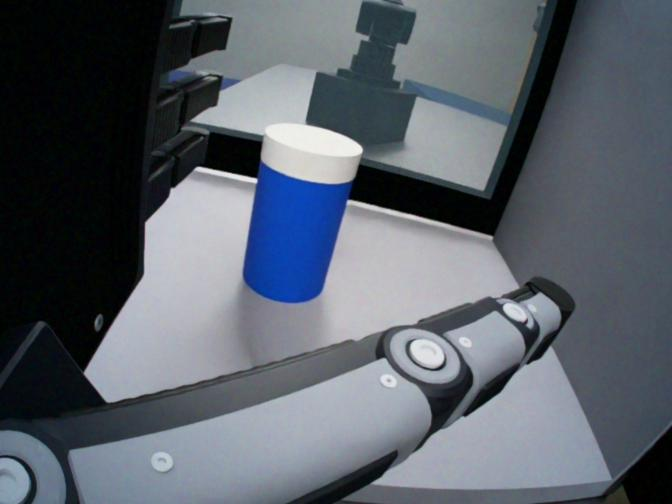

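Request:
{"fn": "move", "kwargs": {"arm1": {"target": [-0.022, 1.378, 0.888, -0.7071, 0, 0.7071, 0], "speed": 0.12}, "arm6": {"target": [-1.381, -0.010, 0.868, -0.5, 0.5, 0.5, 0.5], "speed": 0.12}, "cameras": ["arm1_cam_wrist", "arm6_cam_wrist"]}}

Scene clock: 762.23 s.
Joint torques (N m): arm1=[-1.49 -12.81 4.81 1.89 0 -0.12] | arm2=[-4.42 -19.6 12.31 2.13 1.1 -0.47] | arm3=[-0.91 -0.32 11.88 0.44 0.19 0.16] | arm4=[-2.26 1.44 11.93 1.61 -0.01 -0.01] | arm5=[1.38 -17.9 6.98 1.8 -0.32 -0.22] | arm6=[0.15 -8.53 6.42 1.65 -0.1 -0.19] | arm7=[1.9 -19.25 7.91 1.54 0.38 0.08] | arm8=[7 -17.67 17.26 2.62 -0.84 0.56]
Heat: arm1: hottest joint3_rad 52 °C; arm2: hottest joint3_rad 54 °C; arm3: hottest joint3_rad 67 °C; arm4: hottest joint3_rad 48 °C; arm5: hottest joint3_rad 57 °C; arm6: hottest joint3_rad 49 °C; arm7: hottest joint3_rad 45 °C; arm8: hottest joint3_rad 47 °C.
move: arm1 off_target; arm6 off_target
Joint velocities: within noise
arm1.joint_positions: joint1_rad=-0.848 joint2_rad=+2.197 joint3_rad=+0.757 joint4_rad=+1.447 joint5_rad=+0.016 joint6_rad=-1.569 hand_little=+1.000 hand_ring=+1.000 hand_middle=+1.000 hand_index=+1.000 hand_thumb_turn=-1.000 hand_thumb_bend=+1.000 hand_force_limit=-0.100 hand_speed=-0.700
arm1.joint_status: not commanded
arm1.hand_stopped_by: target,target,target,target,target,target
arm1.little_load_n: 0.0
arm1.ring_load_n: 0.0
arm1.middle_load_n: 0.0
arm1.index_load_n: 0.0
arm1.thumb_bend_load_n: 0.0
arm1.thumb_turn_load_n: 0.0
arm1.hand: x=-0.0163 y=+1.3719 z=+0.8975 quat_wxyz=(+0.712, +0.000, -0.702, +0.006) (m; scene frame)
arm1.hand_target: x=-0.0215 y=+1.3778 z=+0.8882 quat_wxyz=(+0.707, +0.000, -0.707, +0.000) (m; scene frame)
arm1.hand_status: off_target (0.013 m and 1.0 deg from the pose sent, 0.162 m and 4.4 deg at the start)
arm2, arm3, arm4, arm5, arm7, arm8: as last shown
arm3.thumb_bend_load_n: 0.0
arm3.thumb_turn_load_n: 0.5
arm4.thumb_turn_load_n: 0.5
arm5.thumb_turn_load_n: 0.0
arm6.joint_positions: joint1_rad=+1.235 joint2_rad=+1.974 joint3_rad=+0.668 joint4_rad=+1.303 joint5_rad=+0.321 joint6_rad=-1.558 hand_little=+1.000 hand_ring=+1.000 hand_middle=+1.000 hand_index=+1.000 hand_thumb_turn=-1.000 hand_thumb_bend=+1.000 hand_force_limit=+0.000 hand_speed=+0.000
arm6.joint_status: not commanded
arm6.hand_stopped_by: target,target,target,target,target,target
arm6.little_load_n: 0.0
arm6.ring_load_n: 0.0
arm6.middle_load_n: 0.5
arm6.index_load_n: 0.0
arm6.thumb_bend_load_n: 0.0
arm6.thumb_turn_load_n: 0.0
arm6.hand: x=-1.3845 y=-0.0194 z=+0.8756 quat_wxyz=(-0.508, +0.500, +0.496, +0.495) (m; scene frame)
arm6.hand_target: x=-1.3810 y=-0.0105 z=+0.8680 quat_wxyz=(-0.500, +0.500, +0.500, +0.500) (m; scene frame)
arm6.hand_status: off_target (0.013 m and 1.1 deg from the pose sent, 0.145 m and 1.3 deg at the start)
pictures: arm1_cam_wrist, arm6_cam_wrist
camera_calibration:
arm1_cam_wrist: T_world_to_cam=[[-0.0133969, 0.961205, 0.275511, -1.56416], [0.536674, 0.239398, -0.809117, 0.402618], [-0.843684, 0.13702, -0.51906, 0.376913], [0, 0, 0, 1]] pos_world=[0.0809655, 1.35545, 0.95235]
arm6_cam_wrist: T_world_to_cam=[[0.969196, 0.012933, 0.24595, 1.12606], [0.218608, -0.505144, -0.83489, 1.02008], [0.113442, 0.862938, -0.492411, 0.717951], [0, 0, 0, 1]] pos_world=[-1.39582, -0.118822, 0.928229]

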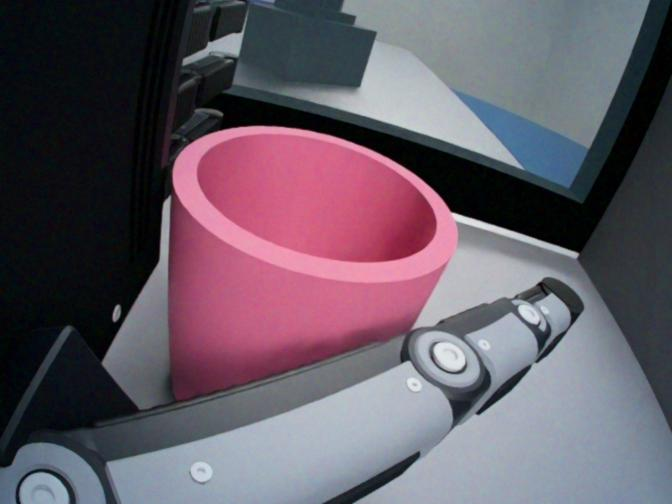

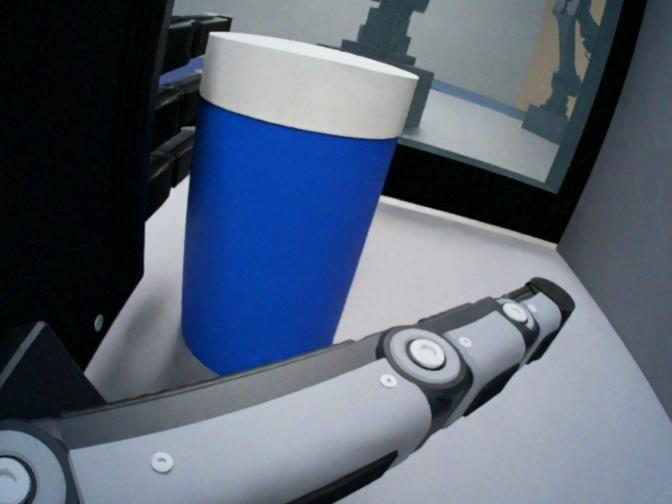

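Request:
{"fn": "move", "kwargs": {"arm1": {"target": [-0.020, 1.379, 0.877, -0.7071, 0, 0.7071, 0], "speed": 0.1}, "arm6": {"target": [-1.384, 0.004, 0.860, -0.5, 0.5, 0.5, 0.5], "speed": 0.1}}}

Request:
{"fn": "move", "kwargs": {"arm1": {"joints": {"hand_speed": -0.8, "hand_force_limit": -0.7, "hand_thumb_bend": 0.55}}, "arm6": {"joints": {"hand_speed": -0.8, "hand_force_limit": -0.7, "hand_thumb_bend": 0.5}}, "cameras": ["arm1_cam_wrist", "arm6_cam_wrist"]}}

Scene clock: 799.43 s.
Joint torques (N m): arm1=[-1.79 -12.75 4.36 3.33 -0.05 -0.21] | arm2=[-4.25 -19.84 12.52 2.18 1.07 -0.46] | arm3=[-0.97 -0.5 11.92 0.46 0.18 0.17] | arm4=[-2.26 1.49 11.9 1.62 -0.01 -0.01] | arm5=[1.03 -18.2 7.08 1.63 -0.34 -0.21] | arm6=[0.73 -8.64 6.5 1.32 -0.12 -0.19] | arm7=[1.96 -19.02 7.94 1.51 0.37 0.08] | arm8=[6.95 -17.67 17.29 2.62 -0.85 0.57]
Heat: arm1: hottest joint3_rad 47 °C; arm2: hottest joint3_rad 56 °C; arm3: hottest joint3_rad 68 °C; arm4: hottest joint3_rad 49 °C; arm5: hottest joint3_rad 53 °C; arm6: hottest joint3_rad 48 °C; arm7: hottest joint3_rad 44 °C; arm8: hottest joint3_rad 50 °C.
move: arm1 done; arm6 off_target
Joint velocities: within noise
arm1.joint_positions: joint1_rad=-0.851 joint2_rad=+2.233 joint3_rad=+0.765 joint4_rad=+1.447 joint5_rad=+0.014 joint6_rad=-1.569 hand_little=+1.000 hand_ring=+1.000 hand_middle=+1.000 hand_index=+1.000 hand_thumb_turn=-1.000 hand_thumb_bend=+1.000 hand_force_limit=-0.100 hand_speed=-0.700
arm1.joint_status: not commanded
arm1.hand_stopped_by: target,target,target,target,target,target
arm1.little_load_n: 0.0
arm1.ring_load_n: 0.0
arm1.middle_load_n: 0.0
arm1.index_load_n: 0.0
arm1.thumb_bend_load_n: 0.0
arm1.thumb_turn_load_n: 0.0
arm1.hand: x=-0.0141 y=+1.3731 z=+0.8783 quat_wxyz=(+0.702, +0.000, -0.712, +0.006) (m; scene frame)
arm1.hand_target: x=-0.0197 y=+1.3791 z=+0.8770 quat_wxyz=(+0.707, +0.000, -0.707, +0.000) (m; scene frame)
arm1.hand_status: done (0.008 m and 1.1 deg from the pose sent, 0.022 m and 1.0 deg at the start)
arm2, arm3, arm4, arm5, arm7, arm8: as last shown
arm3.thumb_turn_load_n: 0.0
arm4.thumb_turn_load_n: 0.0
arm5.thumb_turn_load_n: -0.5
arm6.joint_positions: joint1_rad=+1.233 joint2_rad=+2.012 joint3_rad=+0.712 joint4_rad=+1.302 joint5_rad=+0.317 joint6_rad=-1.558 hand_little=+1.000 hand_ring=+1.000 hand_middle=+1.000 hand_index=+1.000 hand_thumb_turn=-1.000 hand_thumb_bend=+1.000 hand_force_limit=+0.000 hand_speed=+0.000
arm6.joint_status: not commanded
arm6.hand_stopped_by: target,target,target,target,target,target
arm6.little_load_n: 0.0
arm6.ring_load_n: 0.0
arm6.middle_load_n: 0.0
arm6.index_load_n: 0.0
arm6.thumb_bend_load_n: 0.0
arm6.thumb_turn_load_n: 0.5
arm6.hand: x=-1.3885 y=-0.0053 z=+0.8696 quat_wxyz=(-0.510, +0.499, +0.495, +0.496) (m; scene frame)
arm6.hand_target: x=-1.3839 y=+0.0034 z=+0.8602 quat_wxyz=(-0.500, +0.500, +0.500, +0.500) (m; scene frame)
arm6.hand_status: off_target (0.014 m and 1.4 deg from the pose sent, 0.028 m and 1.1 deg at the start)
arm8.ring_load_n: 0.5
pictures: none

Scene clock: 801.67 s.
Joint torques (N m): arm1=[-1.55 -11.93 4.51 3.38 -0.02 -0.12] | arm2=[-3.84 -19.6 12.31 2.07 1.12 -0.52] | arm3=[-1.26 -0.32 11.93 0.44 0.16 0.16] | arm4=[-2.32 1.61 11.9 1.63 -0.01 -0.01] | arm5=[1.03 -17.38 7.19 1.61 -0.3 -0.21] | arm6=[0.79 -9.11 6.48 1.36 -0.1 -0.17] | arm7=[1.85 -19.19 7.92 1.54 0.38 0.06] | arm8=[6.95 -17.67 17.31 2.62 -0.84 0.57]
Heat: arm1: hottest joint3_rad 47 °C; arm2: hottest joint3_rad 56 °C; arm3: hottest joint3_rad 69 °C; arm4: hottest joint3_rad 49 °C; arm5: hottest joint3_rad 53 °C; arm6: hottest joint3_rad 48 °C; arm7: hottest joint3_rad 43 °C; arm8: hottest joint3_rad 50 °C.
move: arm1 done; arm6 done
Joint velocities: within noise
arm1.joint_positions: joint1_rad=-0.851 joint2_rad=+2.233 joint3_rad=+0.765 joint4_rad=+1.447 joint5_rad=+0.014 joint6_rad=-1.571 hand_little=+1.000 hand_ring=+1.000 hand_middle=+1.000 hand_index=+1.000 hand_thumb_turn=-1.000 hand_thumb_bend=+0.551 hand_force_limit=-0.700 hand_speed=-0.800
arm1.joint_status: all done
arm1.hand_stopped_by: target,target,target,target,target,target
arm1.little_load_n: 0.0
arm1.ring_load_n: 0.0
arm1.middle_load_n: 0.0
arm1.index_load_n: 0.0
arm1.thumb_bend_load_n: 1.0
arm1.thumb_turn_load_n: 0.0
arm1.hand: x=-0.0141 y=+1.3734 z=+0.8785 quat_wxyz=(+0.702, +0.000, -0.712, +0.005) (m; scene frame)
arm1.hand_target: x=-0.0196 y=+1.3791 z=+0.8770 quat_wxyz=(+0.707, +0.000, -0.707, +0.000) (m; scene frame)
arm1.hand_status: not commanded
arm2, arm3, arm4, arm5, arm7, arm8: as last shown
arm3.thumb_turn_load_n: 0.5
arm4.middle_load_n: -0.5
arm4.thumb_turn_load_n: 0.5
arm5.thumb_turn_load_n: 0.0
arm6.joint_positions: joint1_rad=+1.233 joint2_rad=+2.012 joint3_rad=+0.712 joint4_rad=+1.302 joint5_rad=+0.317 joint6_rad=-1.558 hand_little=+1.000 hand_ring=+1.000 hand_middle=+1.000 hand_index=+1.000 hand_thumb_turn=-1.000 hand_thumb_bend=+0.500 hand_force_limit=-0.700 hand_speed=-0.800
arm6.joint_status: all done
arm6.hand_stopped_by: target,target,target,target,target,target
arm6.little_load_n: 0.0
arm6.ring_load_n: 0.0
arm6.middle_load_n: 0.0
arm6.index_load_n: 0.0
arm6.thumb_bend_load_n: 0.0
arm6.thumb_turn_load_n: 0.5
arm6.hand: x=-1.3885 y=-0.0053 z=+0.8696 quat_wxyz=(-0.510, +0.499, +0.495, +0.496) (m; scene frame)
arm6.hand_target: x=-1.3839 y=+0.0033 z=+0.8601 quat_wxyz=(-0.500, +0.500, +0.500, +0.500) (m; scene frame)
arm6.hand_status: not commanded
pictures: arm1_cam_wrist, arm6_cam_wrist
camera_calibration:
arm1_cam_wrist: T_world_to_cam=[[-0.0207782, 0.960416, 0.277793, -1.56128], [0.559715, 0.241404, -0.792744, 0.368871], [-0.828425, 0.139013, -0.542575, 0.38684], [0, 0, 0, 1]] pos_world=[0.0815645, 1.35665, 0.936021]
arm6_cam_wrist: T_world_to_cam=[[0.969528, 0.0127572, 0.244648, 1.13282], [0.218015, -0.500413, -0.837888, 1.0249], [0.111736, 0.865693, -0.487945, 0.697053], [0, 0, 0, 1]] pos_world=[-1.39962, -0.105015, 0.921731]

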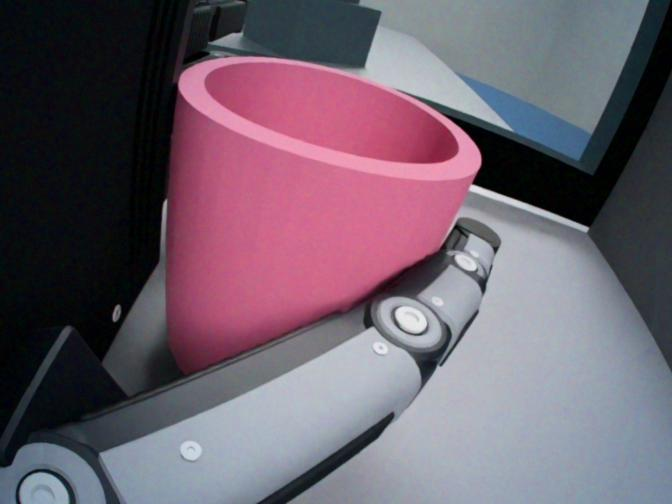

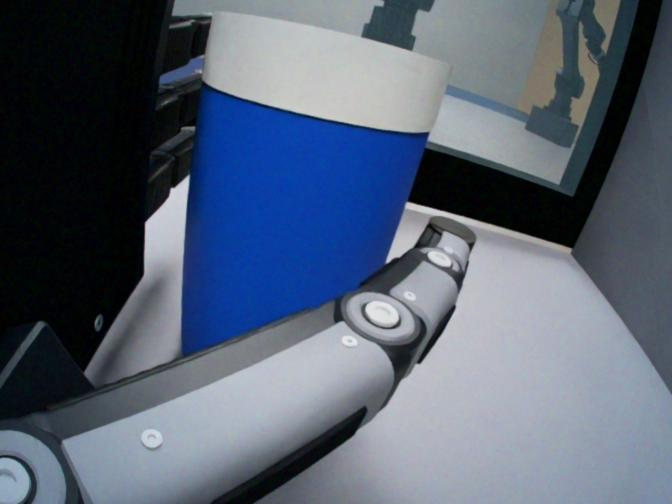

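Request:
{"fn": "move", "kwargs": {"arm1": {"joints": {"hand_speed": -0.88, "hand_force_limit": 0, "hand_index": -0.9, "hand_middle": -0.9}}, "arm6": {"joints": {"hand_speed": -0.88, "hand_force_limit": 0, "hand_index": -0.9, "hand_middle": -0.9}}}}

Request:
{"fn": "move", "kwargs": {"arm1": {"joints": {"hand_speed": -0.92, "hand_force_limit": -0.1, "hand_index": -0.91}}, "arm6": {"joints": {"hand_speed": -0.92, "hand_force_limit": -0.1, "hand_index": -0.91}}, "cameras": ["arm1_cam_wrist", "arm6_cam_wrist"]}}

Scene clock: 816.40 s.
Joint torques (N m): arm1=[-1.08 -12.69 4.23 3.55 0.1 -0.18] | arm2=[-3.78 -19.02 12.15 2.06 1.15 -0.48] | arm3=[-0.85 -0.32 11.84 0.53 0.2 0.16] | arm4=[-2.2 1.55 11.9 1.62 -0.01 -0.02] | arm5=[0.73 -17.49 7.01 1.73 -0.36 -0.25] | arm6=[0.79 -8.59 6.43 1.33 -0.02 -0.22] | arm7=[1.79 -19.08 7.92 1.54 0.37 0.07] | arm8=[7 -17.73 17.29 2.61 -0.84 0.56]
Heat: arm1: hottest joint3_rad 46 °C; arm2: hottest joint3_rad 56 °C; arm3: hottest joint3_rad 69 °C; arm4: hottest joint3_rad 49 °C; arm5: hottest joint3_rad 52 °C; arm6: hottest joint3_rad 47 °C; arm7: hottest joint3_rad 43 °C; arm8: hottest joint3_rad 51 °C.
move: arm1 off_target; arm6 off_target
Joint velocities: within noise
arm1.joint_positions: joint1_rad=-0.851 joint2_rad=+2.234 joint3_rad=+0.765 joint4_rad=+1.447 joint5_rad=+0.011 joint6_rad=-1.571 hand_little=+1.000 hand_ring=+1.000 hand_middle=+0.244 hand_index=+0.288 hand_thumb_turn=-1.000 hand_thumb_bend=+0.554 hand_force_limit=+0.000 hand_speed=-0.880
arm1.joint_status: hand_middle off_target (ended at +0.244, target -0.900); hand_index off_target (ended at +0.288, target -0.900); the others done
arm1.hand_stopped_by: target,target,force,force,target,target
arm1.little_load_n: 0.0
arm1.ring_load_n: 0.0
arm1.middle_load_n: 6.0
arm1.index_load_n: 0.0
arm1.thumb_bend_load_n: 19.0
arm1.thumb_turn_load_n: 3.5
arm1.hand: x=-0.0142 y=+1.3729 z=+0.8783 quat_wxyz=(+0.702, +0.001, -0.712, +0.005) (m; scene frame)
arm1.hand_target: x=-0.0196 y=+1.3791 z=+0.8769 quat_wxyz=(+0.707, +0.000, -0.707, +0.000) (m; scene frame)
arm1.hand_status: not commanded
arm2, arm3, arm4, arm5, arm7, arm8: as last shown
arm2.index_load_n: 0.5
arm3.thumb_bend_load_n: -0.5
arm4.middle_load_n: 0.0
arm4.thumb_turn_load_n: 0.0
arm6.joint_positions: joint1_rad=+1.233 joint2_rad=+2.012 joint3_rad=+0.713 joint4_rad=+1.301 joint5_rad=+0.315 joint6_rad=-1.559 hand_little=+1.000 hand_ring=+1.000 hand_middle=+0.244 hand_index=+0.222 hand_thumb_turn=-1.000 hand_thumb_bend=+0.503 hand_force_limit=+0.000 hand_speed=-0.880
arm6.joint_status: hand_middle off_target (ended at +0.244, target -0.900); hand_index off_target (ended at +0.222, target -0.900); the others done
arm6.hand_stopped_by: target,target,force,force,target,target
arm6.little_load_n: 0.0
arm6.ring_load_n: 0.0
arm6.middle_load_n: 1.5
arm6.index_load_n: 8.0
arm6.thumb_bend_load_n: 13.0
arm6.thumb_turn_load_n: -1.0
arm6.hand: x=-1.3891 y=-0.0046 z=+0.8699 quat_wxyz=(-0.511, +0.498, +0.495, +0.496) (m; scene frame)
arm6.hand_target: x=-1.3840 y=+0.0034 z=+0.8602 quat_wxyz=(-0.500, +0.500, +0.500, +0.500) (m; scene frame)
arm6.hand_status: not commanded
arm8.ring_load_n: 0.0
arm8.middle_load_n: 0.5
pictures: none

Scene clock: 816.87 s.
Joint torques (N m): arm1=[-0.79 -12.45 4.41 3.52 0.13 -0.14] | arm2=[-4.42 -20.07 12.46 1.94 1.09 -0.5] | arm3=[-1.03 -0.67 11.9 0.42 0.19 0.17] | arm4=[-2.2 1.55 11.9 1.61 -0.01 -0.01] | arm5=[1.26 -17.61 6.87 1.8 -0.29 -0.19] | arm6=[0.73 -8.12 6.38 1.35 0 -0.21] | arm7=[1.79 -19.08 7.98 1.51 0.37 0.06] | arm8=[7.06 -17.73 17.29 2.62 -0.84 0.56]
Heat: arm1: hottest joint3_rad 46 °C; arm2: hottest joint3_rad 56 °C; arm3: hottest joint3_rad 69 °C; arm4: hottest joint3_rad 49 °C; arm5: hottest joint3_rad 52 °C; arm6: hottest joint3_rad 47 °C; arm7: hottest joint3_rad 43 °C; arm8: hottest joint3_rad 51 °C.
move: arm1 off_target; arm6 off_target
Joint velocities: within noise
arm1.joint_positions: joint1_rad=-0.851 joint2_rad=+2.234 joint3_rad=+0.765 joint4_rad=+1.447 joint5_rad=+0.011 joint6_rad=-1.571 hand_little=+1.000 hand_ring=+1.000 hand_middle=+0.244 hand_index=+0.268 hand_thumb_turn=-1.000 hand_thumb_bend=+0.554 hand_force_limit=-0.100 hand_speed=-0.920
arm1.joint_status: hand_index off_target (ended at +0.268, target -0.910); the others done
arm1.hand_stopped_by: target,target,force,force,target,target
arm1.little_load_n: 0.0
arm1.ring_load_n: 0.0
arm1.middle_load_n: 4.5
arm1.index_load_n: 5.5
arm1.thumb_bend_load_n: 21.0
arm1.thumb_turn_load_n: 2.0
arm1.hand: x=-0.0142 y=+1.3729 z=+0.8783 quat_wxyz=(+0.702, +0.001, -0.712, +0.006) (m; scene frame)
arm1.hand_target: x=-0.0196 y=+1.3791 z=+0.8769 quat_wxyz=(+0.707, +0.000, -0.707, +0.000) (m; scene frame)
arm1.hand_status: not commanded
arm2, arm3, arm4, arm5, arm7, arm8: as last shown
arm2.index_load_n: 0.0
arm3.thumb_bend_load_n: 0.0
arm3.thumb_turn_load_n: 0.0
arm4.ring_load_n: -0.5
arm6.joint_positions: joint1_rad=+1.233 joint2_rad=+2.012 joint3_rad=+0.713 joint4_rad=+1.301 joint5_rad=+0.315 joint6_rad=-1.559 hand_little=+1.000 hand_ring=+1.000 hand_middle=+0.244 hand_index=+0.222 hand_thumb_turn=-1.000 hand_thumb_bend=+0.503 hand_force_limit=-0.100 hand_speed=-0.920
arm6.joint_status: hand_index off_target (ended at +0.222, target -0.910); the others done
arm6.hand_stopped_by: target,target,force,force,target,target
arm6.little_load_n: 0.0
arm6.ring_load_n: 0.0
arm6.middle_load_n: 2.0
arm6.index_load_n: 8.0
arm6.thumb_bend_load_n: 13.0
arm6.thumb_turn_load_n: -1.0
arm6.hand: x=-1.3891 y=-0.0046 z=+0.8699 quat_wxyz=(-0.511, +0.498, +0.495, +0.496) (m; scene frame)
arm6.hand_target: x=-1.3840 y=+0.0034 z=+0.8602 quat_wxyz=(-0.500, +0.500, +0.500, +0.500) (m; scene frame)
arm6.hand_status: not commanded
arm8.middle_load_n: 0.0
pictures: arm1_cam_wrist, arm6_cam_wrist
camera_calibration:
arm1_cam_wrist: T_world_to_cam=[[-0.0234311, 0.960248, 0.278162, -1.56083], [0.559295, 0.243213, -0.792488, 0.366182], [-0.828638, 0.137006, -0.542761, 0.389603], [0, 0, 0, 1]] pos_world=[0.0814641, 1.35635, 0.935821]
arm6_cam_wrist: T_world_to_cam=[[0.969353, 0.0147813, 0.245227, 1.13258], [0.219643, -0.499301, -0.838126, 1.02807], [0.110053, 0.866303, -0.487245, 0.693737], [0, 0, 0, 1]] pos_world=[-1.40003, -0.104413, 0.921932]

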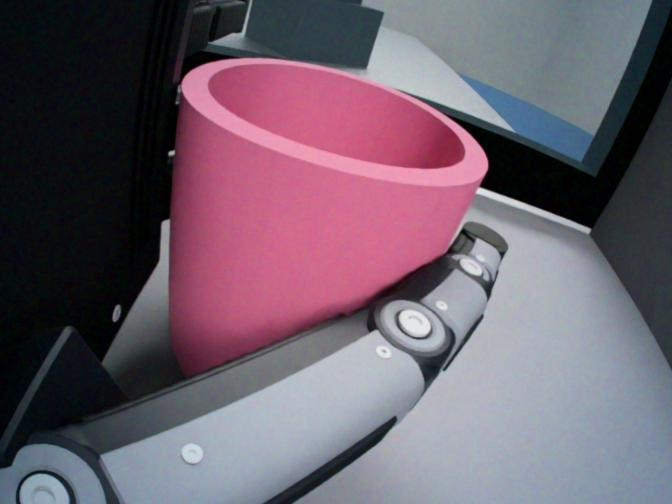

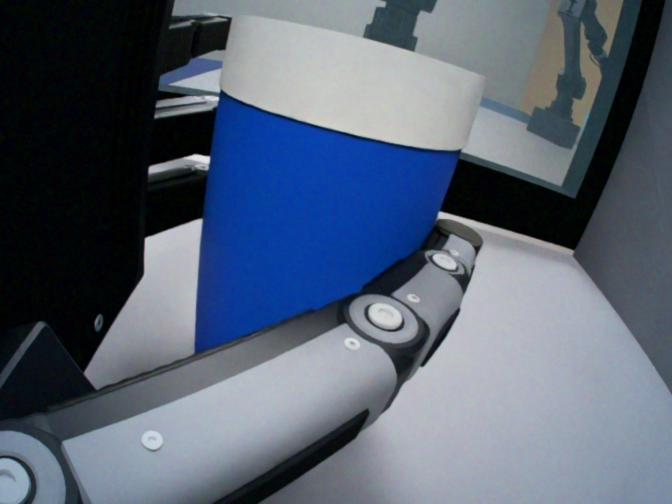

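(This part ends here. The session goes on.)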